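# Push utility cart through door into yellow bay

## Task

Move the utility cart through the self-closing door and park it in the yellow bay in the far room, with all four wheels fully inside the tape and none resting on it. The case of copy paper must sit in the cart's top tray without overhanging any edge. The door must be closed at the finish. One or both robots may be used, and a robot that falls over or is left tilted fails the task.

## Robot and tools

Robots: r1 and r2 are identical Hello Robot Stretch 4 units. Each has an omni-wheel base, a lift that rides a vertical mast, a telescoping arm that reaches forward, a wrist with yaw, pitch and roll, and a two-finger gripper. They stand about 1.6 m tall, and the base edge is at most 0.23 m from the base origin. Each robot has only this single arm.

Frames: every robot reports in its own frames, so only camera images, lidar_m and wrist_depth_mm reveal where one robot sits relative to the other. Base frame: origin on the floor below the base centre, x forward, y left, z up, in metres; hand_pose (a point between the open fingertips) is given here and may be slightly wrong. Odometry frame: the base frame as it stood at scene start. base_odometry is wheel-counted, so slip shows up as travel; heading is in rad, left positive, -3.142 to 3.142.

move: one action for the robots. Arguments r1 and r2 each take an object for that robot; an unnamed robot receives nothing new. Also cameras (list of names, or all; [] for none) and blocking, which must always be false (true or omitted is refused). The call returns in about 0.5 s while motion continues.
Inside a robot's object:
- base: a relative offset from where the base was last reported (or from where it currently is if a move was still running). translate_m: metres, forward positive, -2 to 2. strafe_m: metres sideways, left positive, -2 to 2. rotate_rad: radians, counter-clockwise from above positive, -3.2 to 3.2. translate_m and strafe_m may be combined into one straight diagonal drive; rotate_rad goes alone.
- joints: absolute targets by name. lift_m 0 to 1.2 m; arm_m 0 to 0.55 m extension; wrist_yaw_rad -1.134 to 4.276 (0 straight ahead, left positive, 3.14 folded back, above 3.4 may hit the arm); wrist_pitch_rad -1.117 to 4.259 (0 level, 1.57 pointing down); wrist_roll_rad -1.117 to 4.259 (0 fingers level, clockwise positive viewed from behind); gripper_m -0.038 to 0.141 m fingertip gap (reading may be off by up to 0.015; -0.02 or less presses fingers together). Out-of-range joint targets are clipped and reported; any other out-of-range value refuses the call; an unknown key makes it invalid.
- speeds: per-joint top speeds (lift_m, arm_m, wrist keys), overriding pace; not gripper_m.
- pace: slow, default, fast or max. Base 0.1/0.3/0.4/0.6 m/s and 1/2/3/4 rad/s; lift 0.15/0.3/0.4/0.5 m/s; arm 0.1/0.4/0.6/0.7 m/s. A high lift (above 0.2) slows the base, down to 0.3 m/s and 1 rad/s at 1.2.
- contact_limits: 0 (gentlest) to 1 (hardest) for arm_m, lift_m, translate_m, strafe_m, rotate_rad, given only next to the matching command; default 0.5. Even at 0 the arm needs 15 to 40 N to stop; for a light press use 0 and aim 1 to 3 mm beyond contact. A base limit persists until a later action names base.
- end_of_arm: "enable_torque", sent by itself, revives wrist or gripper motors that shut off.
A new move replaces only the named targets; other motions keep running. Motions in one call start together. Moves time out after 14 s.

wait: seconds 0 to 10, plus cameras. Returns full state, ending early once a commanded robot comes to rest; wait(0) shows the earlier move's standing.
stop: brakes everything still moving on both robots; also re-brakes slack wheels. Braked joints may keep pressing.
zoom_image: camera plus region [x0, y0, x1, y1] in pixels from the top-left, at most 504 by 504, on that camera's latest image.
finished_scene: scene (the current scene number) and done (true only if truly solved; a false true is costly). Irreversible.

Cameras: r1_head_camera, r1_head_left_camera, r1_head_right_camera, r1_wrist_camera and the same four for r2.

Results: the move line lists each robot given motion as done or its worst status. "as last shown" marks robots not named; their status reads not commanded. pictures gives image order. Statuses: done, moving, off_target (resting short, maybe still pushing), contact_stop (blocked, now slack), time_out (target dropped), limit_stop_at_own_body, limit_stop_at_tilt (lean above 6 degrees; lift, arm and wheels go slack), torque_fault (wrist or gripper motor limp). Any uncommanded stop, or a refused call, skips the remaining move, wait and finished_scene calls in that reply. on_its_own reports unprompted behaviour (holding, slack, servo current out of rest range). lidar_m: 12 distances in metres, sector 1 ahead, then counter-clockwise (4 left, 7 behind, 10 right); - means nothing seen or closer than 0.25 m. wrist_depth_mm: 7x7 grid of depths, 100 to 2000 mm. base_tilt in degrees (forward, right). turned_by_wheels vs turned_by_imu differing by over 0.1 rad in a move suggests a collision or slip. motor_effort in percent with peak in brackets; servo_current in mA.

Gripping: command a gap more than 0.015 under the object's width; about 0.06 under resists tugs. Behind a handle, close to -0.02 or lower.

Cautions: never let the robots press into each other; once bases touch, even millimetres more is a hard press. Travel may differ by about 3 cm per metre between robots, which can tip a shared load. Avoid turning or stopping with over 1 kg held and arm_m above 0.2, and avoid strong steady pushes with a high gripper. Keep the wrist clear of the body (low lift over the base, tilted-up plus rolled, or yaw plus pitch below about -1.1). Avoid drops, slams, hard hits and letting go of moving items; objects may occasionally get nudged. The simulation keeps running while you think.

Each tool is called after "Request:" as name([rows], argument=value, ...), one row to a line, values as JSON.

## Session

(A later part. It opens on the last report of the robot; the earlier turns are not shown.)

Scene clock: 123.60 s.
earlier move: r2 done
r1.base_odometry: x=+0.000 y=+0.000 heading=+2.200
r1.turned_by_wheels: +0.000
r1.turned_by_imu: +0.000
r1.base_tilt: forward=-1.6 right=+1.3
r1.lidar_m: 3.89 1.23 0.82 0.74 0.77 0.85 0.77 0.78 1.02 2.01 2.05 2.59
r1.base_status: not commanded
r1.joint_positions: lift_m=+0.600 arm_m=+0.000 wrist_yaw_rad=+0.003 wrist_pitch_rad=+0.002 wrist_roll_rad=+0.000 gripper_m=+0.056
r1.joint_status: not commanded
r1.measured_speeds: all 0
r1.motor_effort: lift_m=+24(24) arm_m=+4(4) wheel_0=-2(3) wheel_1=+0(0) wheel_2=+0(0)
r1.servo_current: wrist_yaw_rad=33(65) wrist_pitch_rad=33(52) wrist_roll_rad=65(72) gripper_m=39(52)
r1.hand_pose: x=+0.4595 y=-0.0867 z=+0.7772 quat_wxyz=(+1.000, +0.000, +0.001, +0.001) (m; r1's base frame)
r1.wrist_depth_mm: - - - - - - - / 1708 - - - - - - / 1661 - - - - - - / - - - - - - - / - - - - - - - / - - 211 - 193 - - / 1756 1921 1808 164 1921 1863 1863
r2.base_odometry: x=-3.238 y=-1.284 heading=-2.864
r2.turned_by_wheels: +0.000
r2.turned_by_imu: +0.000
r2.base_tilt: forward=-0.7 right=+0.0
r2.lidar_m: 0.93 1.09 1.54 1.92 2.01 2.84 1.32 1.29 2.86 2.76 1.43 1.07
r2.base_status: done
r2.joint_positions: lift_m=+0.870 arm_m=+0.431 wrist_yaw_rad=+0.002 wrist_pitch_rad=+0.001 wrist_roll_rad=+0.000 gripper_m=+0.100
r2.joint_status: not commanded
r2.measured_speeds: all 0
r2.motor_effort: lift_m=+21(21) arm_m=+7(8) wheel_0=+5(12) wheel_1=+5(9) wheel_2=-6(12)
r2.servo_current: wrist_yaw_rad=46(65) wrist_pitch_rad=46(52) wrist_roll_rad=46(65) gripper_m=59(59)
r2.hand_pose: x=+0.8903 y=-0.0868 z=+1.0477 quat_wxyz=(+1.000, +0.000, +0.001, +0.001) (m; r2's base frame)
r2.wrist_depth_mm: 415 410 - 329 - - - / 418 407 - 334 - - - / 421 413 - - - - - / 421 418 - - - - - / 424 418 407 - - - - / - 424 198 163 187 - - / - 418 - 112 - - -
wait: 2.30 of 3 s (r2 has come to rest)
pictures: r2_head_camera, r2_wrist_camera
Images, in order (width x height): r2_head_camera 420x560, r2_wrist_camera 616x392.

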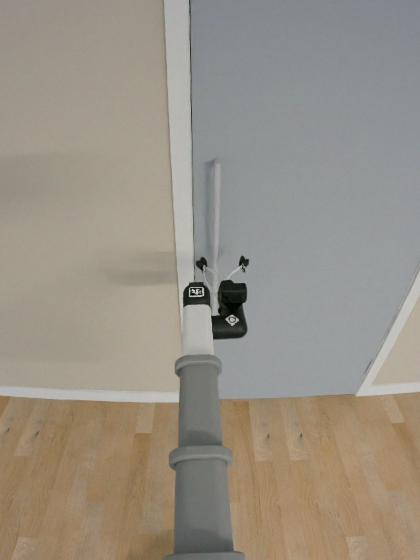

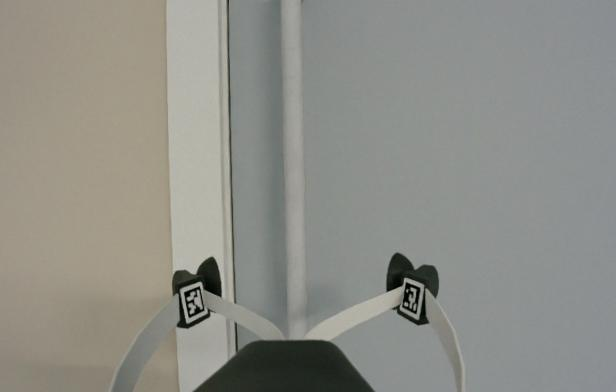

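Request:
move(blocking=false, r2={"base":{"translate_m":0.14,"strafe_m":0.012},"pace":"slow","contact_limits":{"translate_m":0.3}}, cameras=[])

Request:
wait(seconds=4, cameras=["r2_head_camera","r2_wrist_camera"])

Request:
zoom_image(camera="r2_head_camera", region=[120, 120, 320, 340])

Scene clock: 129.53 s.
move: r2 moving
r1: as last shown
r1.lidar_m: 3.91 1.26 0.83 0.74 0.77 0.85 0.77 0.78 1.03 2.00 2.05 2.59
r1.servo_current: wrist_yaw_rad=65(65) wrist_pitch_rad=39(52) wrist_roll_rad=39(59) gripper_m=39(46)
r1.wrist_depth_mm: - - - - - - - / 1661 - - - - - - / 1661 - - - - - - / - - - - - - - / - - - - - - - / - - 211 - 193 - - / 1808 1863 1756 164 1921 1808 1921
r2.base_odometry: x=-3.250 y=-1.288 heading=-2.864
r2.turned_by_wheels: +0.000
r2.turned_by_imu: +0.001
r2.base_tilt: forward=-0.6 right=+0.0
r2.lidar_m: 0.94 1.09 1.50 1.92 2.03 2.86 1.36 1.33 2.86 2.77 1.43 1.04
r2.base_status: translate_m moving; strafe_m moving
r2.joint_positions: lift_m=+0.870 arm_m=+0.431 wrist_yaw_rad=+0.002 wrist_pitch_rad=+0.001 wrist_roll_rad=+0.000 gripper_m=+0.100
r2.joint_status: not commanded
r2.measured_speeds: translate_m=+0.048 strafe_m=+0.004 rotate_rad=-0.001 lift_m=+0.000 arm_m=+0.000 wrist_yaw_rad=+0.000 wrist_pitch_rad=+0.000 wrist_roll_rad=+0.000
r2.motor_effort: lift_m=+21(21) arm_m=+7(8) wheel_0=+3(8) wheel_1=+7(9) wheel_2=-9(9)
r2.servo_current: wrist_yaw_rad=52(59) wrist_pitch_rad=39(46) wrist_roll_rad=46(59) gripper_m=52(52)
r2.contact_limits: translate_m 0.3
r2.hand_pose: x=+0.8903 y=-0.0868 z=+1.0477 quat_wxyz=(+1.000, +0.000, +0.001, +0.001) (m; r2's base frame)
r2.wrist_depth_mm: 404 397 - 315 - - - / 404 399 - 322 - - - / 407 399 - - - - - / 410 407 - - - - - / 413 407 387 - - - - / 418 410 198 325 187 - - / 418 410 - 112 - - -
pictures: none
No camera images: "cameras" was empty.

Scene clock: 131.70 s.
earlier move: r2 done
r1.base_odometry: x=+0.000 y=+0.000 heading=+2.200
r1.turned_by_wheels: +0.000
r1.turned_by_imu: +0.000
r1.base_tilt: forward=-1.5 right=+1.3
r1.lidar_m: 3.92 1.27 0.81 0.73 0.77 0.84 0.76 0.79 1.01 2.01 2.03 2.58
r1.base_status: not commanded
r1.joint_positions: lift_m=+0.600 arm_m=+0.000 wrist_yaw_rad=+0.003 wrist_pitch_rad=+0.002 wrist_roll_rad=+0.000 gripper_m=+0.056
r1.joint_status: not commanded
r1.measured_speeds: all 0
r1.motor_effort: lift_m=+24(24) arm_m=+4(4) wheel_0=-3(3) wheel_1=+0(0) wheel_2=+0(0)
r1.servo_current: wrist_yaw_rad=52(78) wrist_pitch_rad=39(52) wrist_roll_rad=46(65) gripper_m=39(46)
r1.hand_pose: x=+0.4595 y=-0.0867 z=+0.7772 quat_wxyz=(+1.000, +0.000, +0.001, +0.001) (m; r1's base frame)
r1.wrist_depth_mm: - - - - - - - / 1708 - - - - - - / 1661 - - - - - - / - - - - - - - / - - - - - - - / - - 211 - 193 - - / 1808 1863 1756 164 1983 1863 1863
r2.base_odometry: x=-3.369 y=-1.333 heading=-2.864
r2.turned_by_wheels: +0.000
r2.turned_by_imu: +0.001
r2.base_tilt: forward=-0.7 right=+0.1
r2.lidar_m: 0.86 0.95 1.34 1.90 2.01 2.84 1.47 1.45 2.84 2.78 1.27 0.92
r2.base_status: done
r2.joint_positions: lift_m=+0.870 arm_m=+0.431 wrist_yaw_rad=+0.002 wrist_pitch_rad=+0.001 wrist_roll_rad=+0.000 gripper_m=+0.100
r2.joint_status: not commanded
r2.measured_speeds: all 0
r2.motor_effort: lift_m=+21(21) arm_m=+8(8) wheel_0=+3(10) wheel_1=+6(9) wheel_2=-6(11)
r2.servo_current: wrist_yaw_rad=39(59) wrist_pitch_rad=39(46) wrist_roll_rad=52(59) gripper_m=52(59)
r2.contact_limits: translate_m 0.3
r2.hand_pose: x=+0.8903 y=-0.0868 z=+1.0477 quat_wxyz=(+1.000, +0.000, +0.001, +0.001) (m; r2's base frame)
r2.wrist_depth_mm: 270 251 262 190 - - - / 271 252 263 192 - - - / 273 254 264 193 - - - / 276 255 265 194 - - - / 276 258 254 195 - - - / 279 274 196 195 188 - - / 281 277 272 112 - - -
wait: 2.17 of 4 s (r2 has come to rest)
pictures: r2_head_camera, r2_wrist_camera
Images, in order (width x height): r2_head_camera 420x560, r2_wrist_camera 616x392.

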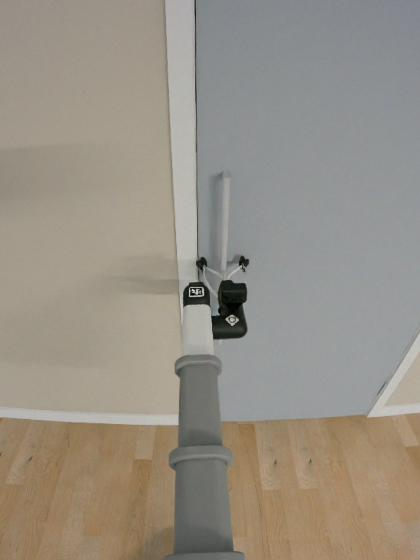

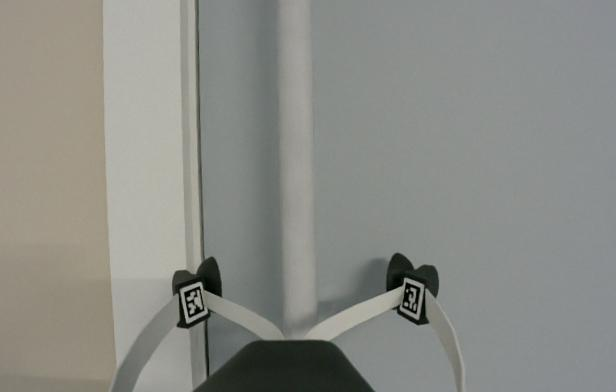

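Scaled by 2.291 from the camera's 420x560 image, which has a finer 1200x1600 frame.

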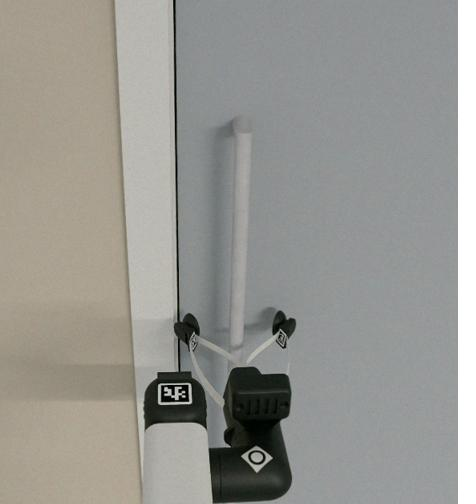

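Request:
move(blocking=false, r2={"base":{"translate_m":0.025,"strafe_m":0.005},"pace":"slow","contact_limits":{"translate_m":0.3}}, cameras=[])

Request:
wait(seconds=2, cameras=[])

Request:
move(blocking=false, r2={"joints":{"gripper_m":-0.03}}, cameras=[])

Request:
wait(seconds=3, cameras=["r2_wrist_camera"])

Request:
zoom_image(camera="r2_wrist_camera", region=[150, 150, 450, 390])

Scene clock: 139.70 s.
move: r2 moving
r1: as last shown
r1.base_tilt: forward=-1.6 right=+1.3
r1.lidar_m: 3.91 1.26 0.81 0.74 0.74 0.82 0.75 0.79 0.98 2.00 2.05 2.61
r1.motor_effort: lift_m=+24(24) arm_m=+3(4) wheel_0=-3(3) wheel_1=+0(0) wheel_2=+0(0)
r1.servo_current: wrist_yaw_rad=46(65) wrist_pitch_rad=39(46) wrist_roll_rad=39(65) gripper_m=52(52)
r1.wrist_depth_mm: - - - - - - - / 1661 - - - - - - / 1708 - - - - - - / - - - - - - - / - - - - - - - / - - 211 - 192 - - / 1756 1863 1756 164 1983 1863 1921
r2.base_odometry: x=-3.381 y=-1.339 heading=-2.864
r2.turned_by_wheels: +0.000
r2.turned_by_imu: +0.001
r2.base_tilt: forward=-0.6 right=+0.1
r2.lidar_m: 0.82 0.91 1.32 1.90 2.01 2.83 1.47 1.44 2.90 2.78 1.24 0.92
r2.base_status: translate_m moving; strafe_m moving
r2.joint_positions: lift_m=+0.870 arm_m=+0.431 wrist_yaw_rad=+0.002 wrist_pitch_rad=+0.001 wrist_roll_rad=+0.000 gripper_m=+0.100
r2.joint_status: not commanded
r2.measured_speeds: translate_m=+0.048 strafe_m=+0.010 rotate_rad=+0.000 lift_m=+0.000 arm_m=+0.000 wrist_yaw_rad=+0.000 wrist_pitch_rad=+0.000 wrist_roll_rad=+0.000
r2.motor_effort: lift_m=+21(21) arm_m=+7(8) wheel_0=+9(9) wheel_1=+6(8) wheel_2=-8(10)
r2.servo_current: wrist_yaw_rad=46(52) wrist_pitch_rad=33(46) wrist_roll_rad=46(52) gripper_m=46(59)
r2.contact_limits: translate_m 0.3
r2.hand_pose: x=+0.8903 y=-0.0868 z=+1.0477 quat_wxyz=(+1.000, +0.000, +0.001, +0.001) (m; r2's base frame)
r2.wrist_depth_mm: 258 240 252 179 - - - / 259 241 252 180 - - - / 262 244 253 180 - - - / 264 246 256 182 - - - / 265 246 243 - - - - / 266 247 189 183 188 - - / 268 250 256 112 - - -
pictures: none
No camera images: "cameras" was empty.

Scene clock: 140.47 s.
earlier move: r2 done
r1.base_odometry: x=+0.000 y=+0.000 heading=+2.200
r1.turned_by_wheels: +0.000
r1.turned_by_imu: +0.000
r1.base_tilt: forward=-1.6 right=+1.3
r1.lidar_m: 3.90 1.25 0.81 0.76 0.77 0.83 0.76 0.78 1.02 2.00 2.04 2.60
r1.base_status: not commanded
r1.joint_positions: lift_m=+0.600 arm_m=+0.000 wrist_yaw_rad=+0.003 wrist_pitch_rad=+0.002 wrist_roll_rad=+0.000 gripper_m=+0.056
r1.joint_status: not commanded
r1.measured_speeds: all 0
r1.motor_effort: lift_m=+24(24) arm_m=+4(4) wheel_0=-2(3) wheel_1=+0(0) wheel_2=+0(0)
r1.servo_current: wrist_yaw_rad=46(65) wrist_pitch_rad=39(46) wrist_roll_rad=46(72) gripper_m=39(52)
r1.hand_pose: x=+0.4595 y=-0.0867 z=+0.7772 quat_wxyz=(+1.000, +0.000, +0.001, +0.001) (m; r1's base frame)
r1.wrist_depth_mm: - - - - - - - / 1708 - - - - - - / 1661 - - - - - - / - - - - - - - / - - - - - - - / - - 211 - 193 - - / 1756 1921 1756 164 1921 1808 1863
r2.base_odometry: x=-3.391 y=-1.345 heading=-2.864
r2.turned_by_wheels: -0.001
r2.turned_by_imu: +0.005
r2.base_tilt: forward=-0.8 right=+0.1
r2.lidar_m: 0.81 0.92 1.34 1.90 2.00 2.84 1.47 1.46 2.88 2.79 1.21 0.90
r2.base_status: done
r2.joint_positions: lift_m=+0.870 arm_m=+0.431 wrist_yaw_rad=-0.010 wrist_pitch_rad=+0.001 wrist_roll_rad=+0.000 gripper_m=+0.100
r2.joint_status: not commanded
r2.measured_speeds: all 0
r2.motor_effort: lift_m=+21(21) arm_m=+7(8) wheel_0=+6(10) wheel_1=+7(9) wheel_2=-18(18)
r2.servo_current: wrist_yaw_rad=65(65) wrist_pitch_rad=39(46) wrist_roll_rad=46(52) gripper_m=52(65)
r2.contact_limits: translate_m 0.3
r2.hand_pose: x=+0.8892 y=-0.0902 z=+1.0477 quat_wxyz=(+1.000, +0.000, +0.001, -0.005) (m; r2's base frame)
r2.wrist_depth_mm: 245 228 - 171 - - - / 247 231 243 173 - - - / 247 231 244 173 - - - / 249 233 247 175 - - - / 250 236 247 175 - - - / 252 236 193 176 186 - - / 255 237 250 112 - - -
wait: 0.77 of 2 s (r2 has come to rest)
pictures: none
No camera images: "cameras" was empty.

Scene clock: 140.97 s.
move: r2 moving
r1: as last shown
r1.lidar_m: 3.93 1.25 0.83 0.74 0.76 0.84 0.76 0.78 0.99 2.00 2.04 2.61
r1.servo_current: wrist_yaw_rad=52(72) wrist_pitch_rad=46(52) wrist_roll_rad=52(52) gripper_m=39(46)
r1.wrist_depth_mm: - - - - - - - / 1618 - - - - - - / 1661 - - - - - - / - - - - - - - / - - - - - - - / - - 211 - 193 - - / 1756 1863 1708 164 1983 1808 1863
r2.base_odometry: x=-3.391 y=-1.345 heading=-2.864
r2.turned_by_wheels: +0.000
r2.turned_by_imu: +0.000
r2.base_tilt: forward=-0.7 right=+0.1
r2.lidar_m: 0.83 0.93 1.30 1.89 2.00 2.82 1.48 1.49 2.88 2.77 1.23 0.88
r2.base_status: not commanded
r2.joint_positions: lift_m=+0.870 arm_m=+0.431 wrist_yaw_rad=-0.010 wrist_pitch_rad=+0.001 wrist_roll_rad=+0.000 gripper_m=+0.083
r2.joint_status: gripper_m moving
r2.measured_speeds: translate_m=+0.000 strafe_m=+0.000 rotate_rad=-0.001 lift_m=+0.000 arm_m=+0.000 wrist_yaw_rad=+0.000 wrist_pitch_rad=+0.000 wrist_roll_rad=+0.000
r2.motor_effort: lift_m=+21(21) arm_m=+7(8) wheel_0=+6(7) wheel_1=+7(7) wheel_2=-18(19)
r2.servo_current: wrist_yaw_rad=72(72) wrist_pitch_rad=39(46) wrist_roll_rad=52(52) gripper_m=176(176)
r2.contact_limits: translate_m 0.3
r2.hand_pose: x=+0.8892 y=-0.0902 z=+1.0477 quat_wxyz=(+1.000, +0.000, +0.001, -0.005) (m; r2's base frame)
r2.wrist_depth_mm: 245 229 - 172 - - - / 245 230 243 173 - - - / 248 231 246 174 - - - / 250 234 247 175 - - - / 251 235 247 175 - - - / 254 237 191 176 181 - - / 254 237 251 112 - - -
pictures: none
No camera images: "cameras" was empty.

Scene clock: 142.43 s.
earlier move: r2 done
r1.base_odometry: x=+0.000 y=+0.000 heading=+2.200
r1.turned_by_wheels: +0.000
r1.turned_by_imu: +0.000
r1.base_tilt: forward=-1.6 right=+1.3
r1.lidar_m: 3.91 1.24 0.84 0.74 0.75 0.84 0.76 0.79 1.00 2.01 2.02 2.57
r1.base_status: not commanded
r1.joint_positions: lift_m=+0.600 arm_m=+0.000 wrist_yaw_rad=+0.003 wrist_pitch_rad=+0.002 wrist_roll_rad=+0.000 gripper_m=+0.056
r1.joint_status: not commanded
r1.measured_speeds: all 0
r1.motor_effort: lift_m=+24(24) arm_m=+4(4) wheel_0=-2(3) wheel_1=+0(0) wheel_2=+0(0)
r1.servo_current: wrist_yaw_rad=33(72) wrist_pitch_rad=39(52) wrist_roll_rad=39(65) gripper_m=46(46)
r1.hand_pose: x=+0.4595 y=-0.0867 z=+0.7772 quat_wxyz=(+1.000, +0.000, +0.001, +0.001) (m; r1's base frame)
r1.wrist_depth_mm: - - - - - - - / 1661 - - - - - - / 1708 - - - - - - / - - - - - - - / - - - - - - - / - - 211 - 193 - - / 1756 1863 1808 164 1921 1808 1863
r2.base_odometry: x=-3.392 y=-1.345 heading=-2.864
r2.turned_by_wheels: +0.000
r2.turned_by_imu: +0.001
r2.base_tilt: forward=-0.6 right=+0.1
r2.lidar_m: 0.82 0.93 1.28 1.90 2.03 2.84 1.47 1.47 2.87 2.79 1.19 0.88
r2.base_status: not commanded
r2.joint_positions: lift_m=+0.870 arm_m=+0.431 wrist_yaw_rad=-0.004 wrist_pitch_rad=+0.001 wrist_roll_rad=+0.000 gripper_m=-0.029
r2.joint_status: all done
r2.measured_speeds: all 0
r2.motor_effort: lift_m=+21(21) arm_m=+7(8) wheel_0=-1(7) wheel_1=+2(7) wheel_2=-7(19)
r2.servo_current: wrist_yaw_rad=46(72) wrist_pitch_rad=39(46) wrist_roll_rad=33(59) gripper_m=117(299)
r2.contact_limits: translate_m 0.3
r2.hand_pose: x=+0.8897 y=-0.0886 z=+1.0477 quat_wxyz=(+1.000, +0.000, +0.001, -0.002) (m; r2's base frame)
r2.wrist_depth_mm: 244 227 238 167 - - - / 247 228 239 167 - - - / 248 231 242 168 - - - / 250 232 243 169 - - - / 252 233 245 174 - - - / 253 236 184 174 180 - - / 255 236 242 112 - - -
wait: 1.47 of 3 s (r2 has come to rest)
pictures: r2_wrist_camera
Images, in order (width x height): r2_wrist_camera 616x392.

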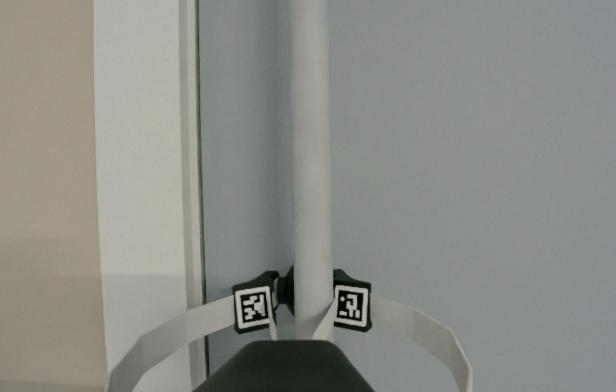

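Scaled by 1.680.

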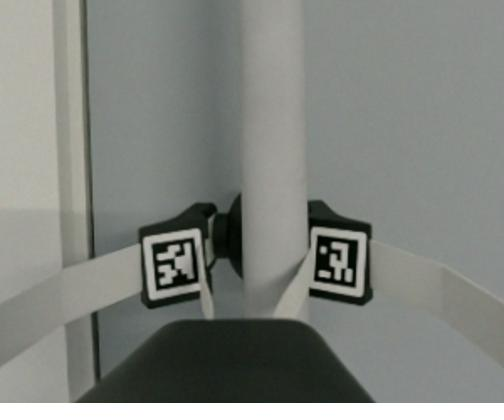

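Request:
move(blocking=false, r2={"base":{"translate_m":-0.272,"strafe_m":-0.144},"joints":{"wrist_yaw_rad":0.35},"speeds":{"wrist_yaw_rad":0.12},"pace":"slow","contact_limits":{"translate_m":0.6}}, cameras=[])

Request:
wait(seconds=6, cameras=["r2_head_camera","r2_wrist_camera"])

Scene clock: 163.27 s.
move: r2 moving
r1: as last shown
r1.lidar_m: 3.92 1.27 0.80 0.74 0.75 0.87 0.76 0.77 1.01 1.99 2.05 2.57
r1.motor_effort: lift_m=+24(24) arm_m=+3(4) wheel_0=-2(3) wheel_1=+0(0) wheel_2=+0(0)
r1.servo_current: wrist_yaw_rad=33(59) wrist_pitch_rad=46(52) wrist_roll_rad=39(59) gripper_m=39(46)
r1.wrist_depth_mm: - - - - - - - / 1661 - - - - - - / 1708 - - - - - - / - - - - - - - / - - - - - - - / - - 211 - 193 - - / 1756 1863 1756 164 1921 1808 1863
r2.base_odometry: x=-3.382 y=-1.335 heading=-2.865
r2.turned_by_wheels: -0.001
r2.turned_by_imu: -0.001
r2.base_tilt: forward=-0.7 right=+0.1
r2.lidar_m: 0.81 0.92 1.33 1.90 2.04 2.86 1.48 1.47 2.84 2.78 1.24 0.91
r2.base_status: translate_m moving; strafe_m moving
r2.joint_positions: lift_m=+0.870 arm_m=+0.431 wrist_yaw_rad=+0.041 wrist_pitch_rad=+0.001 wrist_roll_rad=+0.000 gripper_m=-0.029
r2.joint_status: wrist_yaw_rad moving
r2.measured_speeds: translate_m=-0.050 strafe_m=-0.026 rotate_rad=+0.001 lift_m=+0.000 arm_m=+0.000 wrist_yaw_rad=+0.097 wrist_pitch_rad=+0.000 wrist_roll_rad=+0.000
r2.motor_effort: lift_m=+21(21) arm_m=+6(8) wheel_0=-8(8) wheel_1=-9(10) wheel_2=+5(9)
r2.servo_current: wrist_yaw_rad=85(85) wrist_pitch_rad=39(46) wrist_roll_rad=33(59) gripper_m=111(111)
r2.contact_limits: translate_m 0.6
r2.hand_pose: x=+0.8935 y=-0.0756 z=+1.0477 quat_wxyz=(+1.000, +0.000, +0.001, +0.020) (m; r2's base frame)
r2.wrist_depth_mm: 259 241 247 174 - - - / 263 242 249 175 - - - / 264 243 249 176 - - - / 265 245 252 177 - - - / 266 247 254 184 - - - / 268 247 183 185 177 - - / 270 264 258 112 - - -
pictures: none
No camera images: "cameras" was empty.

Scene clock: 167.00 s.
earlier move: r2 done
r1.base_odometry: x=+0.000 y=+0.000 heading=+2.200
r1.turned_by_wheels: +0.000
r1.turned_by_imu: +0.000
r1.base_tilt: forward=-1.6 right=+1.3
r1.lidar_m: 3.91 1.26 0.83 0.75 0.76 0.83 0.76 0.79 1.01 2.01 2.01 2.60
r1.base_status: not commanded
r1.joint_positions: lift_m=+0.600 arm_m=+0.000 wrist_yaw_rad=+0.003 wrist_pitch_rad=+0.002 wrist_roll_rad=+0.000 gripper_m=+0.056
r1.joint_status: not commanded
r1.measured_speeds: all 0
r1.motor_effort: lift_m=+24(24) arm_m=+4(4) wheel_0=-2(3) wheel_1=+0(1) wheel_2=+0(0)
r1.servo_current: wrist_yaw_rad=26(72) wrist_pitch_rad=46(52) wrist_roll_rad=46(72) gripper_m=46(52)
r1.hand_pose: x=+0.4595 y=-0.0867 z=+0.7772 quat_wxyz=(+1.000, +0.000, +0.001, +0.001) (m; r1's base frame)
r1.wrist_depth_mm: - - - - - - - / - - - - - - - / - - - - - - - / - - - - - - - / 1661 - - - - - - / 1661 - 211 - 193 - - / 1808 1863 1756 164 1983 1808 1863
r2.base_odometry: x=-3.170 y=-1.132 heading=-2.862
r2.turned_by_wheels: +0.003
r2.turned_by_imu: -0.025
r2.base_tilt: forward=-0.6 right=+0.0
r2.lidar_m: 0.84 1.18 1.62 2.03 2.14 2.97 1.20 1.18 2.75 2.65 1.58 1.02
r2.base_status: done
r2.joint_positions: lift_m=+0.870 arm_m=+0.431 wrist_yaw_rad=+0.359 wrist_pitch_rad=+0.001 wrist_roll_rad=+0.000 gripper_m=-0.029
r2.joint_status: all done
r2.measured_speeds: all 0
r2.motor_effort: lift_m=+21(21) arm_m=-5(8) wheel_0=+5(14) wheel_1=-2(21) wheel_2=+22(28)
r2.servo_current: wrist_yaw_rad=65(85) wrist_pitch_rad=39(46) wrist_roll_rad=46(59) gripper_m=111(117)
r2.contact_limits: translate_m 0.6
r2.hand_pose: x=+0.9027 y=+0.0196 z=+1.0477 quat_wxyz=(+0.984, +0.000, +0.001, +0.179) (m; r2's base frame)
r2.wrist_depth_mm: - - - 179 - - - / - - - 180 - - - / - - - 181 - - - / - - - 182 - - - / - - - - - - - / - - 181 186 181 - - / - - - 112 - - -
wait: 3.73 of 6 s (r2 has come to rest)
pictures: r2_head_camera, r2_wrist_camera
Images, in order (width x height): r2_head_camera 420x560, r2_wrist_camera 616x392.

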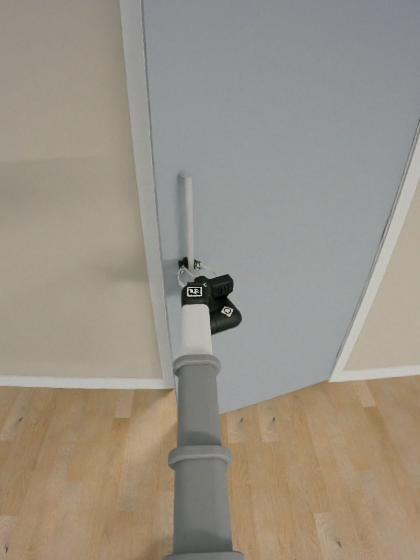

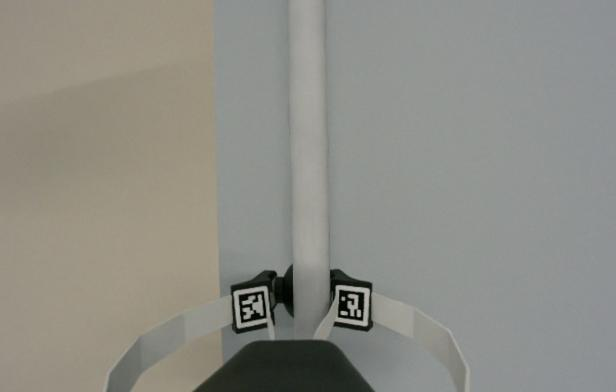

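Request:
move(blocking=false, r2={"base":{"translate_m":-0.207,"strafe_m":-0.228},"joints":{"wrist_yaw_rad":0.7},"speeds":{"wrist_yaw_rad":0.12},"pace":"slow","contact_limits":{"translate_m":0.6}}, cameras=[])

Request:
wait(seconds=6, cameras=["r2_wrist_camera"])

Request:
move(blocking=false, r2={"base":{"translate_m":-0.115,"strafe_m":-0.285},"joints":{"wrist_yaw_rad":1.05},"speeds":{"wrist_yaw_rad":0.12},"pace":"slow","contact_limits":{"translate_m":0.6}}, cameras=[])

Request:
wait(seconds=6, cameras=["r2_wrist_camera","r2_head_camera"])

Scene clock: 175.73 s.
move: r2 moving
r1: as last shown
r1.lidar_m: 3.92 1.26 0.81 0.73 0.76 0.83 0.77 0.80 1.00 2.00 2.03 2.58
r1.motor_effort: lift_m=+24(24) arm_m=+3(4) wheel_0=-2(3) wheel_1=+0(0) wheel_2=+0(0)
r1.servo_current: wrist_yaw_rad=46(65) wrist_pitch_rad=39(52) wrist_roll_rad=39(59) gripper_m=46(46)
r1.wrist_depth_mm: - - - - - - - / - - - - - - - / - - - - - - - / - - - - - - - / 1661 - - - - - - / 1708 - 211 - 193 - - / 1863 1863 1756 164 1921 1863 1863
r2.base_odometry: x=-3.165 y=-1.121 heading=-2.860
r2.turned_by_wheels: +0.002
r2.turned_by_imu: +0.002
r2.base_tilt: forward=-0.6 right=+0.1
r2.lidar_m: 0.85 1.17 1.66 2.04 2.16 2.95 1.17 1.16 2.74 2.64 1.61 1.04
r2.base_status: translate_m moving; strafe_m moving
r2.joint_positions: lift_m=+0.870 arm_m=+0.431 wrist_yaw_rad=+0.405 wrist_pitch_rad=+0.001 wrist_roll_rad=+0.000 gripper_m=-0.029
r2.joint_status: wrist_yaw_rad moving
r2.measured_speeds: translate_m=-0.032 strafe_m=-0.036 rotate_rad=+0.000 lift_m=+0.000 arm_m=+0.000 wrist_yaw_rad=+0.117 wrist_pitch_rad=+0.000 wrist_roll_rad=+0.000
r2.motor_effort: lift_m=+21(21) arm_m=-6(6) wheel_0=+3(12) wheel_1=-8(9) wheel_2=+23(25)
r2.servo_current: wrist_yaw_rad=98(98) wrist_pitch_rad=39(52) wrist_roll_rad=39(52) gripper_m=111(117)
r2.contact_limits: translate_m 0.6
r2.hand_pose: x=+0.9015 y=+0.0334 z=+1.0477 quat_wxyz=(+0.980, +0.000, +0.001, +0.201) (m; r2's base frame)
r2.wrist_depth_mm: - - - 178 - - - / - - - 179 - - - / - - - 179 - - - / - - - 181 - - - / - - - 186 - - - / - - 179 187 178 - - / - - - 112 - - -
pictures: none
No camera images: "cameras" was empty.

Scene clock: 179.57 s.
earlier move: r2 done
r1.base_odometry: x=+0.000 y=+0.000 heading=+2.200
r1.turned_by_wheels: +0.000
r1.turned_by_imu: +0.000
r1.base_tilt: forward=-1.6 right=+1.3
r1.lidar_m: 3.91 1.27 0.82 0.74 0.78 0.88 0.77 0.77 1.01 2.01 2.06 2.59
r1.base_status: not commanded
r1.joint_positions: lift_m=+0.600 arm_m=+0.000 wrist_yaw_rad=+0.003 wrist_pitch_rad=+0.002 wrist_roll_rad=+0.000 gripper_m=+0.056
r1.joint_status: not commanded
r1.measured_speeds: all 0
r1.motor_effort: lift_m=+24(24) arm_m=+3(4) wheel_0=-2(3) wheel_1=+0(1) wheel_2=+0(0)
r1.servo_current: wrist_yaw_rad=46(72) wrist_pitch_rad=46(52) wrist_roll_rad=59(72) gripper_m=39(52)
r1.hand_pose: x=+0.4595 y=-0.0867 z=+0.7772 quat_wxyz=(+1.000, +0.000, +0.001, +0.001) (m; r1's base frame)
r1.wrist_depth_mm: - - - - - - - / - - - - - - - / - - - - - - - / - - - - - - - / 1708 - - - - - - / 1661 - 211 - 193 - - / 1863 1863 1808 164 1983 1808 1863
r2.base_odometry: x=-3.035 y=-0.856 heading=-2.858
r2.turned_by_wheels: +0.002
r2.turned_by_imu: +0.014
r2.base_tilt: forward=-0.6 right=+0.0
r2.lidar_m: 0.81 1.38 1.94 2.27 2.39 3.29 0.94 3.37 2.50 2.44 1.86 1.19
r2.base_status: done
r2.joint_positions: lift_m=+0.870 arm_m=+0.431 wrist_yaw_rad=+0.711 wrist_pitch_rad=+0.001 wrist_roll_rad=+0.000 gripper_m=-0.029
r2.joint_status: all done
r2.measured_speeds: all 0
r2.motor_effort: lift_m=+21(21) arm_m=-6(6) wheel_0=+22(25) wheel_1=+2(11) wheel_2=+27(28)
r2.servo_current: wrist_yaw_rad=59(104) wrist_pitch_rad=39(52) wrist_roll_rad=46(59) gripper_m=104(117)
r2.contact_limits: translate_m 0.6
r2.hand_pose: x=+0.8776 y=+0.1221 z=+1.0477 quat_wxyz=(+0.937, +0.000, +0.000, +0.348) (m; r2's base frame)
r2.wrist_depth_mm: - - - 178 - - - / - - - 179 - - - / - - - 181 - - - / - - - 182 - - - / - - - - - - - / - - 181 185 180 - - / - - - 112 - - -
wait: 3.83 of 6 s (r2 has come to rest)
pictures: r2_wrist_camera
Images, in order (width x height): r2_wrist_camera 616x392.

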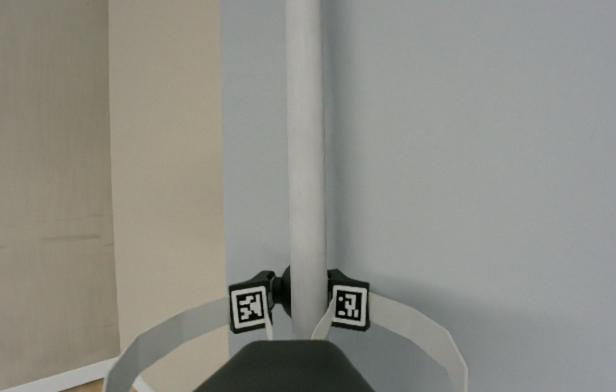

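Scene clock: 180.07 s.
move: r2 moving
r1: as last shown
r1.lidar_m: 3.92 1.21 0.81 0.76 0.78 0.85 0.77 0.79 1.01 2.00 2.05 2.58
r1.motor_effort: lift_m=+24(24) arm_m=+4(4) wheel_0=-2(3) wheel_1=+0(0) wheel_2=+0(0)
r1.servo_current: wrist_yaw_rad=52(72) wrist_pitch_rad=46(46) wrist_roll_rad=46(65) gripper_m=39(46)
r1.wrist_depth_mm: - - - - - - - / - - - - - - - / - - - - - - - / - - - - - - - / 1708 - - - - - - / 1661 - 211 - 193 - - / 1863 1863 1756 164 - 1808 1863
r2.base_odometry: x=-3.034 y=-0.843 heading=-2.855
r2.turned_by_wheels: +0.003
r2.turned_by_imu: +0.005
r2.base_tilt: forward=-0.6 right=+0.0
r2.lidar_m: 0.80 1.39 1.96 2.25 2.39 3.35 0.93 3.35 2.50 2.42 1.82 1.21
r2.base_status: translate_m moving; strafe_m moving
r2.joint_positions: lift_m=+0.870 arm_m=+0.431 wrist_yaw_rad=+0.755 wrist_pitch_rad=+0.001 wrist_roll_rad=+0.000 gripper_m=-0.029
r2.joint_status: wrist_yaw_rad moving
r2.measured_speeds: translate_m=-0.019 strafe_m=-0.047 rotate_rad=-0.002 lift_m=+0.000 arm_m=+0.000 wrist_yaw_rad=+0.118 wrist_pitch_rad=+0.000 wrist_roll_rad=+0.000
r2.motor_effort: lift_m=+21(21) arm_m=-7(7) wheel_0=+20(24) wheel_1=-4(5) wheel_2=+25(28)
r2.servo_current: wrist_yaw_rad=20(78) wrist_pitch_rad=39(46) wrist_roll_rad=59(59) gripper_m=117(117)
r2.contact_limits: translate_m 0.6
r2.hand_pose: x=+0.8720 y=+0.1341 z=+1.0477 quat_wxyz=(+0.930, +0.000, +0.000, +0.369) (m; r2's base frame)
r2.wrist_depth_mm: - - - 179 - - - / - - - 179 - - - / - - - 180 - - - / - - - 181 - - - / - - - 187 - - - / - - 180 187 178 - - / - - - 112 - - -
pictures: none
No camera images: "cameras" was empty.

Scene clock: 183.90 s.
earlier move: r2 done
r1.base_odometry: x=+0.000 y=+0.000 heading=+2.200
r1.turned_by_wheels: +0.000
r1.turned_by_imu: +0.000
r1.base_tilt: forward=-1.6 right=+1.3
r1.lidar_m: 3.87 1.22 0.82 0.73 0.77 0.84 0.76 0.78 1.02 2.00 2.04 2.58
r1.base_status: not commanded
r1.joint_positions: lift_m=+0.600 arm_m=+0.000 wrist_yaw_rad=+0.003 wrist_pitch_rad=+0.002 wrist_roll_rad=+0.000 gripper_m=+0.056
r1.joint_status: not commanded
r1.measured_speeds: all 0
r1.motor_effort: lift_m=+24(24) arm_m=+4(4) wheel_0=-2(3) wheel_1=+0(0) wheel_2=+0(0)
r1.servo_current: wrist_yaw_rad=59(72) wrist_pitch_rad=46(52) wrist_roll_rad=46(78) gripper_m=39(52)
r1.hand_pose: x=+0.4595 y=-0.0867 z=+0.7772 quat_wxyz=(+1.000, +0.000, +0.001, +0.001) (m; r1's base frame)
r1.wrist_depth_mm: - - - - - - - / - - - - - - - / - - - - - - - / - - - - - - - / 1661 - - - - - - / 1708 - 211 - 193 - - / 1863 1863 1808 164 1983 1808 1921
r2.base_odometry: x=-3.006 y=-0.551 heading=-2.854
r2.turned_by_wheels: +0.002
r2.turned_by_imu: +0.084
r2.base_tilt: forward=-0.7 right=+0.0
r2.lidar_m: 0.75 0.82 2.28 2.55 2.78 0.86 0.89 2.76 2.18 2.15 1.80 1.37
r2.base_status: done
r2.joint_positions: lift_m=+0.870 arm_m=+0.431 wrist_yaw_rad=+1.062 wrist_pitch_rad=+0.001 wrist_roll_rad=+0.000 gripper_m=-0.029
r2.joint_status: all done
r2.measured_speeds: all 0
r2.motor_effort: lift_m=+21(21) arm_m=-8(9) wheel_0=+26(31) wheel_1=+4(6) wheel_2=+24(28)
r2.servo_current: wrist_yaw_rad=72(98) wrist_pitch_rad=39(46) wrist_roll_rad=39(72) gripper_m=111(117)
r2.contact_limits: translate_m 0.6
r2.hand_pose: x=+0.8191 y=+0.2092 z=+1.0477 quat_wxyz=(+0.862, +0.000, +0.000, +0.506) (m; r2's base frame)
r2.wrist_depth_mm: - - - 178 - - - / - - - 179 - - - / - - - 180 - - - / - - - 181 - - - / - - - - - - - / - - 184 185 179 - - / - - - 112 - - -
wait: 3.83 of 6 s (r2 has come to rest)
pictures: r2_head_camera, r2_wrist_camera
Images, in order (width x height): r2_head_camera 420x560, r2_wrist_camera 616x392.

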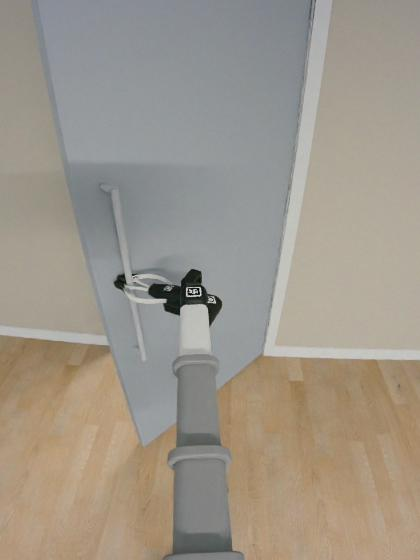

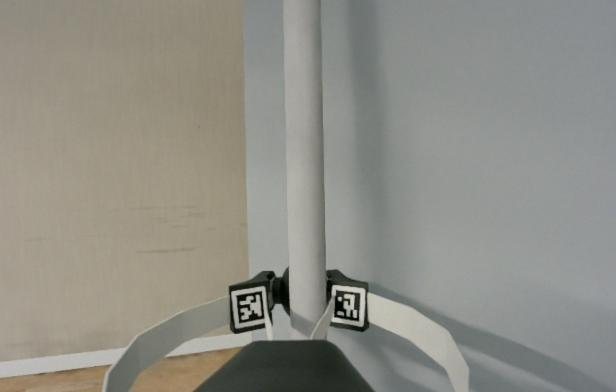

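Request:
move(blocking=false, r2={"base":{"translate_m":-0.27,"strafe_m":-0.25},"pace":"slow","contact_limits":{"translate_m":0.6}}, cameras=[])

Request:
wait(seconds=7, cameras=["r2_wrist_camera","r2_head_camera","r2_head_right_camera","r2_head_left_camera"])

Scene clock: 191.70 s.
move: r2 moving
r1: as last shown
r1.lidar_m: 3.90 1.27 0.82 0.74 0.78 0.84 0.77 0.78 1.01 1.99 2.05 2.56
r1.motor_effort: lift_m=+24(24) arm_m=+3(4) wheel_0=-2(3) wheel_1=+0(0) wheel_2=+0(0)
r1.servo_current: wrist_yaw_rad=46(52) wrist_pitch_rad=39(46) wrist_roll_rad=39(72) gripper_m=46(46)
r1.wrist_depth_mm: - - - - - - - / - - - - - - - / - - - - - - - / - - - - - - - / 1661 - - - - - - / 1661 - 211 - 193 - - / 1863 1921 1708 164 1983 1808 1921
r2.base_odometry: x=-2.999 y=-0.539 heading=-2.850
r2.turned_by_wheels: +0.003
r2.turned_by_imu: +0.018
r2.base_tilt: forward=-0.6 right=+0.1
r2.lidar_m: 0.80 0.81 2.35 2.56 2.81 0.87 0.92 2.72 2.15 2.13 1.79 1.35
r2.base_status: translate_m moving; strafe_m moving
r2.joint_positions: lift_m=+0.870 arm_m=+0.431 wrist_yaw_rad=+1.062 wrist_pitch_rad=+0.001 wrist_roll_rad=+0.000 gripper_m=-0.029
r2.joint_status: not commanded
r2.measured_speeds: translate_m=-0.035 strafe_m=-0.038 rotate_rad=+0.007 lift_m=+0.000 arm_m=+0.000 wrist_yaw_rad=+0.000 wrist_pitch_rad=+0.000 wrist_roll_rad=+0.000
r2.motor_effort: lift_m=+21(21) arm_m=-9(9) wheel_0=+19(28) wheel_1=-5(5) wheel_2=+25(26)
r2.servo_current: wrist_yaw_rad=72(78) wrist_pitch_rad=39(46) wrist_roll_rad=46(52) gripper_m=117(117)
r2.contact_limits: translate_m 0.6
r2.hand_pose: x=+0.8191 y=+0.2092 z=+1.0477 quat_wxyz=(+0.862, +0.000, +0.000, +0.506) (m; r2's base frame)
r2.wrist_depth_mm: - - - 179 - - - / - - - 179 - - - / - - - 180 - - - / - - - 181 - - - / - - - 182 - - - / - - 183 187 178 - - / - - - 112 - - -
pictures: none
No camera images: "cameras" was empty.

Scene clock: 196.77 s.
earlier move: r2 done
r1.base_odometry: x=+0.000 y=+0.000 heading=+2.200
r1.turned_by_wheels: +0.000
r1.turned_by_imu: +0.000
r1.base_tilt: forward=-1.6 right=+1.3
r1.lidar_m: 3.89 1.28 0.83 0.75 0.72 0.85 0.77 0.77 1.04 2.01 2.03 2.57
r1.base_status: not commanded
r1.joint_positions: lift_m=+0.600 arm_m=+0.000 wrist_yaw_rad=+0.003 wrist_pitch_rad=+0.002 wrist_roll_rad=+0.000 gripper_m=+0.056
r1.joint_status: not commanded
r1.measured_speeds: all 0
r1.motor_effort: lift_m=+24(24) arm_m=+4(4) wheel_0=-3(3) wheel_1=+0(1) wheel_2=+0(0)
r1.servo_current: wrist_yaw_rad=46(72) wrist_pitch_rad=39(52) wrist_roll_rad=46(72) gripper_m=39(46)
r1.hand_pose: x=+0.4595 y=-0.0867 z=+0.7772 quat_wxyz=(+1.000, +0.000, +0.001, +0.001) (m; r1's base frame)
r1.wrist_depth_mm: - - - - - - - / - - - - - - - / - - - - - - - / - - - - - - - / 1661 - - - - - - / 1661 - 211 - 193 - - / 1863 1863 1808 164 1983 1756 1863
r2.base_odometry: x=-2.819 y=-0.235 heading=-2.854
r2.turned_by_wheels: -0.003
r2.turned_by_imu: -0.074
r2.base_tilt: forward=-0.6 right=+0.0
r2.lidar_m: 0.81 0.77 2.45 2.81 1.14 0.74 1.03 2.56 1.95 1.88 2.01 1.65
r2.base_status: done
r2.joint_positions: lift_m=+0.870 arm_m=+0.431 wrist_yaw_rad=+1.036 wrist_pitch_rad=+0.001 wrist_roll_rad=+0.000 gripper_m=-0.029
r2.joint_status: not commanded
r2.measured_speeds: all 0
r2.motor_effort: lift_m=+21(21) arm_m=-10(10) wheel_0=-1(28) wheel_1=-12(17) wheel_2=+15(27)
r2.servo_current: wrist_yaw_rad=91(91) wrist_pitch_rad=39(46) wrist_roll_rad=46(59) gripper_m=104(117)
r2.contact_limits: translate_m 0.6
r2.hand_pose: x=+0.8244 y=+0.2037 z=+1.0477 quat_wxyz=(+0.869, +0.000, +0.000, +0.495) (m; r2's base frame)
r2.wrist_depth_mm: - - - 180 - - - / - - - 180 - - - / - - - 182 - - - / - - - - - - - / - - - 184 - - - / - - 240 185 179 - - / - - - 112 - - -
wait: 5.07 of 7 s (r2 has come to rest)
pictures: r2_head_camera, r2_head_left_camera, r2_head_right_camera, r2_wrist_camera
Images, in order (width x height): r2_head_camera 420x560, r2_head_left_camera 420x672, r2_head_right_camera 420x672, r2_wrist_camera 616x392.

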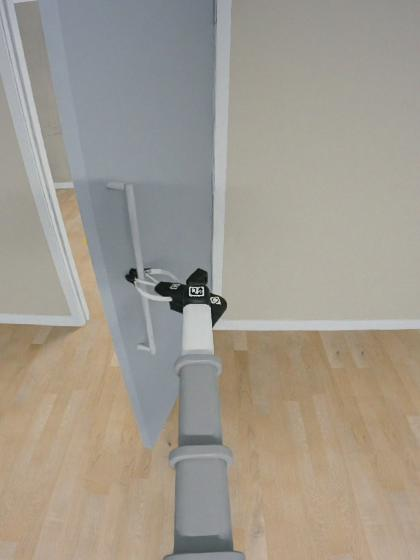

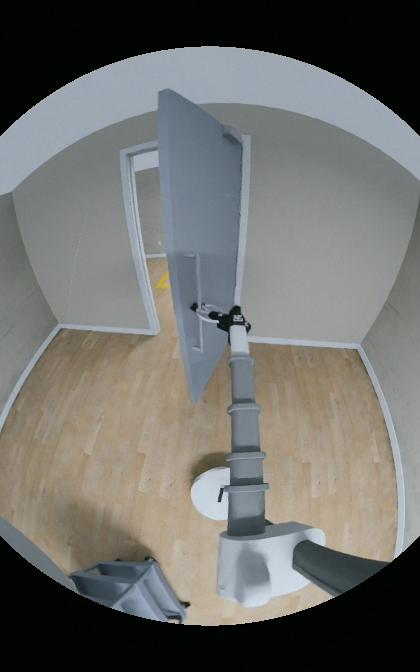

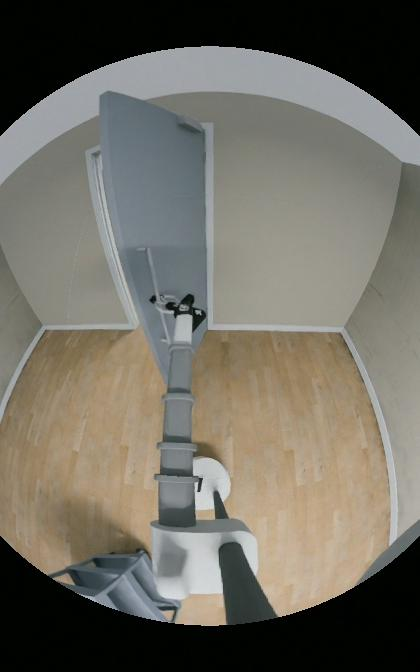

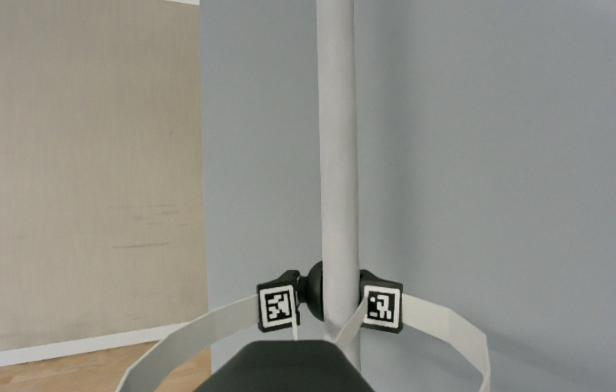

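Request:
move(blocking=false, r2={"base":{"translate_m":-0.2,"strafe_m":-0.28},"pace":"slow","contact_limits":{"translate_m":0.6}}, cameras=[])

Request:
wait(seconds=7, cameras=["r2_wrist_camera","r2_head_left_camera"])

Scene clock: 201.40 s.
move: r2 moving
r1: as last shown
r1.lidar_m: 3.91 1.25 0.83 0.74 0.76 0.87 0.76 0.76 1.04 2.00 2.05 2.59
r1.motor_effort: lift_m=+24(24) arm_m=+4(4) wheel_0=-3(3) wheel_1=+0(0) wheel_2=+0(0)
r1.servo_current: wrist_yaw_rad=39(52) wrist_pitch_rad=39(46) wrist_roll_rad=39(59) gripper_m=39(46)
r1.wrist_depth_mm: - - - - - - - / - - - - - - - / - - - - - - - / - - - - - - - / 1708 - - - - - - / 1661 - 211 - 193 - - / 1863 1921 1756 164 1921 1808 1921
r2.base_odometry: x=-2.815 y=-0.223 heading=-2.853
r2.turned_by_wheels: +0.001
r2.turned_by_imu: -0.013
r2.base_tilt: forward=-0.6 right=+0.1
r2.lidar_m: 0.80 0.79 2.39 2.80 1.16 0.74 1.03 2.58 1.92 1.88 1.98 1.67
r2.base_status: translate_m moving; strafe_m moving
r2.joint_positions: lift_m=+0.870 arm_m=+0.431 wrist_yaw_rad=+1.036 wrist_pitch_rad=+0.001 wrist_roll_rad=+0.000 gripper_m=-0.029
r2.joint_status: not commanded
r2.measured_speeds: translate_m=-0.029 strafe_m=-0.042 rotate_rad=+0.002 lift_m=+0.000 arm_m=+0.000 wrist_yaw_rad=+0.000 wrist_pitch_rad=+0.000 wrist_roll_rad=+0.000
r2.motor_effort: lift_m=+21(21) arm_m=-9(10) wheel_0=+9(9) wheel_1=-14(17) wheel_2=+23(23)
r2.servo_current: wrist_yaw_rad=85(91) wrist_pitch_rad=39(46) wrist_roll_rad=52(59) gripper_m=104(111)
r2.contact_limits: translate_m 0.6
r2.hand_pose: x=+0.8243 y=+0.2037 z=+1.0477 quat_wxyz=(+0.869, +0.000, +0.000, +0.495) (m; r2's base frame)
r2.wrist_depth_mm: - - - 181 - - - / - - - 182 - - - / - - - 185 - - - / - - - 183 - - - / - - - 184 - - - / - - 182 186 178 - - / - - - 112 - - -
pictures: none
No camera images: "cameras" was empty.

Scene clock: 208.40 s.
earlier move: r2 contact_stop
r1.base_odometry: x=+0.000 y=+0.000 heading=+2.200
r1.turned_by_wheels: +0.000
r1.turned_by_imu: +0.000
r1.base_tilt: forward=-1.6 right=+1.3
r1.lidar_m: 3.91 1.25 0.81 0.74 0.75 0.85 0.76 0.80 1.01 2.02 2.04 2.60
r1.base_status: not commanded
r1.joint_positions: lift_m=+0.600 arm_m=+0.000 wrist_yaw_rad=+0.003 wrist_pitch_rad=+0.002 wrist_roll_rad=+0.000 gripper_m=+0.056
r1.joint_status: not commanded
r1.measured_speeds: all 0
r1.motor_effort: lift_m=+24(24) arm_m=+4(4) wheel_0=-2(3) wheel_1=+0(1) wheel_2=+0(0)
r1.servo_current: wrist_yaw_rad=39(72) wrist_pitch_rad=46(52) wrist_roll_rad=65(72) gripper_m=46(52)
r1.hand_pose: x=+0.4595 y=-0.0867 z=+0.7772 quat_wxyz=(+1.000, +0.000, +0.001, +0.001) (m; r1's base frame)
r1.wrist_depth_mm: - - - - - - - / - - - - - - - / - - - - - - - / - - - - - - - / 1708 - - - - - - / 1708 - 211 - 193 - - / 1808 1863 1756 164 1921 1808 1863
r2.base_odometry: x=-2.850 y=-0.153 heading=-2.665
r2.turned_by_wheels: +0.188
r2.turned_by_imu: +0.118
r2.base_tilt: forward=-0.6 right=+0.1
r2.lidar_m: 0.78 0.80 2.74 2.87 0.92 0.82 - 2.27 1.84 1.81 1.96 1.58
r2.base_status: translate_m contact_stop; strafe_m contact_stop
r2.joint_positions: lift_m=+0.870 arm_m=+0.431 wrist_yaw_rad=+1.038 wrist_pitch_rad=+0.001 wrist_roll_rad=+0.000 gripper_m=-0.029
r2.joint_status: not commanded
r2.measured_speeds: all 0
r2.on_its_own: the wheels are slack since a contact_stop
r2.motor_effort: lift_m=+20(21) arm_m=-9(10) wheel_0=+0(13) wheel_1=+0(25) wheel_2=-1(32)
r2.servo_current: wrist_yaw_rad=72(91) wrist_pitch_rad=39(46) wrist_roll_rad=52(59) gripper_m=111(117)
r2.contact_limits: translate_m 0.6
r2.hand_pose: x=+0.8240 y=+0.2041 z=+1.0477 quat_wxyz=(+0.868, +0.000, +0.000, +0.496) (m; r2's base frame)
r2.wrist_depth_mm: - - - 181 - - - / - - - 182 - - - / - - - 184 - - - / - - - 184 - - - / - - - 185 - - - / - - 253 187 177 - - / - - 255 112 - - -
wait: 7.00 s; no rest
pictures: r2_head_left_camera, r2_wrist_camera
Images, in order (width x height): r2_head_left_camera 420x672, r2_wrist_camera 616x392.

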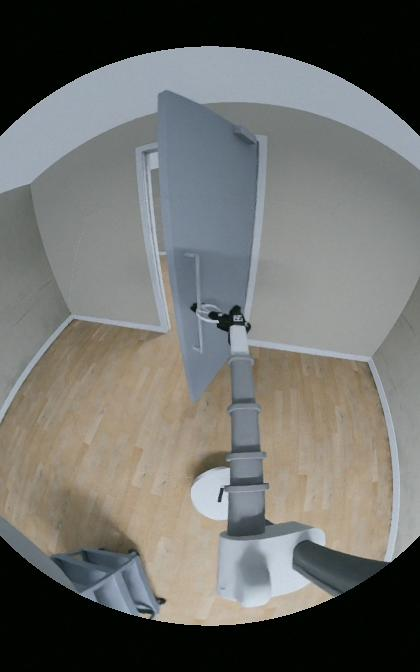

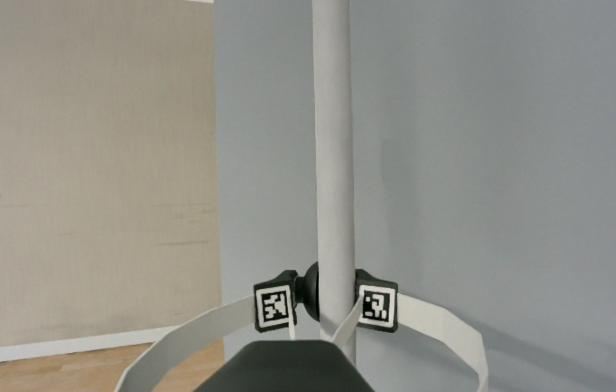

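Request:
move(blocking=false, r2={"base":{"translate_m":0.01,"strafe_m":-0.34},"joints":{"wrist_yaw_rad":1.45},"speeds":{"wrist_yaw_rad":0.12},"pace":"slow","contact_limits":{"translate_m":0.7}}, cameras=[])

Request:
wait(seconds=7, cameras=["r2_wrist_camera","r2_head_left_camera"])

Scene clock: 221.00 s.
earlier move: r2 contact_stop
move: r2 moving
r1: as last shown
r1.turned_by_imu: -0.001
r1.lidar_m: 3.92 1.27 0.82 0.74 0.75 0.85 0.76 0.78 1.01 2.01 2.04 2.59
r1.motor_effort: lift_m=+24(24) arm_m=+4(4) wheel_0=-3(3) wheel_1=+0(0) wheel_2=+0(0)
r1.servo_current: wrist_yaw_rad=59(72) wrist_pitch_rad=39(46) wrist_roll_rad=52(65) gripper_m=39(46)
r1.wrist_depth_mm: - - - - - - - / - - - - - - - / - - - - - - - / - - - - - - - / 1708 - - - - - - / 1661 - 211 - 193 - - / 1863 1921 1808 164 1983 1808 1921
r2.base_odometry: x=-2.857 y=-0.141 heading=-2.665
r2.turned_by_wheels: +0.000
r2.turned_by_imu: +0.001
r2.base_tilt: forward=-0.6 right=+0.1
r2.lidar_m: 0.78 0.78 2.74 2.88 0.91 0.83 - 2.27 1.82 1.82 1.92 1.57
r2.base_status: translate_m contact_stop (by the wheels' count: +0.007 of -0.200); strafe_m contact_stop (by the wheels' count: -0.093 of -0.280); translate_m moving; strafe_m moving
r2.joint_positions: lift_m=+0.870 arm_m=+0.431 wrist_yaw_rad=+1.066 wrist_pitch_rad=+0.001 wrist_roll_rad=+0.000 gripper_m=-0.029
r2.joint_status: wrist_yaw_rad moving
r2.measured_speeds: translate_m=+0.001 strafe_m=-0.055 rotate_rad=+0.001 lift_m=+0.000 arm_m=+0.000 wrist_yaw_rad=+0.104 wrist_pitch_rad=+0.000 wrist_roll_rad=+0.000
r2.motor_effort: lift_m=+20(20) arm_m=-9(9) wheel_0=+3(7) wheel_1=-13(14) wheel_2=+4(6)
r2.servo_current: wrist_yaw_rad=286(325) wrist_pitch_rad=33(46) wrist_roll_rad=46(52) gripper_m=104(104)
r2.contact_limits: translate_m 0.7
r2.hand_pose: x=+0.8183 y=+0.2101 z=+1.0477 quat_wxyz=(+0.861, +0.000, +0.000, +0.508) (m; r2's base frame)
r2.wrist_depth_mm: - - - 181 - - - / - - - 183 - - - / - - - 185 - - - / - - - 183 - - - / - - - 185 - - - / - - 255 187 177 - - / - - 256 112 - - -
pictures: none
No camera images: "cameras" was empty.

Scene clock: 225.07 s.
earlier move: r2 done
r1.base_odometry: x=+0.000 y=+0.000 heading=+2.200
r1.turned_by_wheels: +0.000
r1.turned_by_imu: +0.000
r1.base_tilt: forward=-1.6 right=+1.3
r1.lidar_m: 3.89 1.25 0.83 0.73 0.76 0.83 0.75 0.79 1.04 2.00 2.03 2.57
r1.base_status: not commanded
r1.joint_positions: lift_m=+0.600 arm_m=+0.000 wrist_yaw_rad=+0.003 wrist_pitch_rad=+0.002 wrist_roll_rad=+0.000 gripper_m=+0.056
r1.joint_status: not commanded
r1.measured_speeds: all 0
r1.motor_effort: lift_m=+24(24) arm_m=+4(4) wheel_0=-2(3) wheel_1=+0(0) wheel_2=+0(0)
r1.servo_current: wrist_yaw_rad=46(72) wrist_pitch_rad=33(52) wrist_roll_rad=46(72) gripper_m=46(46)
r1.hand_pose: x=+0.4595 y=-0.0867 z=+0.7772 quat_wxyz=(+1.000, +0.000, +0.001, +0.001) (m; r1's base frame)
r1.wrist_depth_mm: - - - - - - - / - - - - - - - / - - - - - - - / - - - - - - - / 1661 - - - - - - / 1708 - 211 - 193 - - / 1863 1921 1756 164 1983 1808 1863
r2.base_odometry: x=-3.015 y=+0.144 heading=-2.664
r2.turned_by_wheels: +0.001
r2.turned_by_imu: +0.008
r2.base_tilt: forward=-0.7 right=+0.0
r2.lidar_m: 0.95 0.72 2.66 3.19 1.06 1.16 3.60 1.90 1.52 1.49 1.68 1.50
r2.base_status: done
r2.joint_positions: lift_m=+0.870 arm_m=+0.431 wrist_yaw_rad=+1.432 wrist_pitch_rad=+0.001 wrist_roll_rad=+0.000 gripper_m=-0.029
r2.joint_status: all done
r2.measured_speeds: all 0
r2.motor_effort: lift_m=+20(21) arm_m=-9(10) wheel_0=+9(17) wheel_1=-5(15) wheel_2=+2(8)
r2.servo_current: wrist_yaw_rad=104(325) wrist_pitch_rad=39(46) wrist_roll_rad=46(65) gripper_m=104(111)
r2.contact_limits: translate_m 0.7
r2.hand_pose: x=+0.7286 y=+0.2736 z=+1.0477 quat_wxyz=(+0.754, +0.000, +0.000, +0.656) (m; r2's base frame)
r2.wrist_depth_mm: - - - 183 - - - / - - - 182 - - - / - - - 183 - - - / - - - 184 - - - / - - - 184 - - - / - - 185 186 178 - - / - - - 112 - - -
wait: 4.07 of 7 s (r2 has come to rest)
pictures: r2_head_left_camera, r2_wrist_camera
Images, in order (width x height): r2_head_left_camera 420x672, r2_wrist_camera 616x392.

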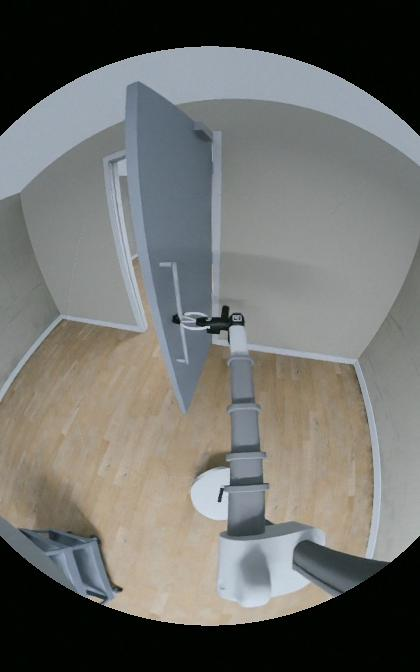

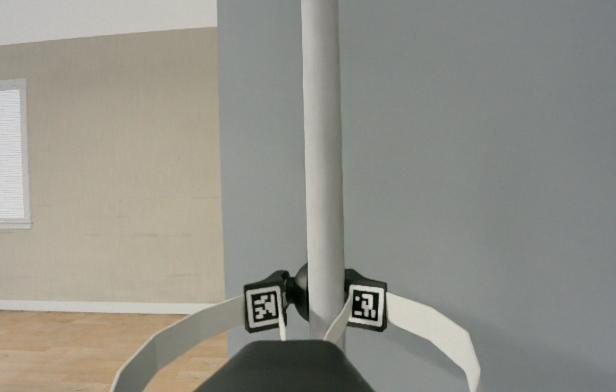

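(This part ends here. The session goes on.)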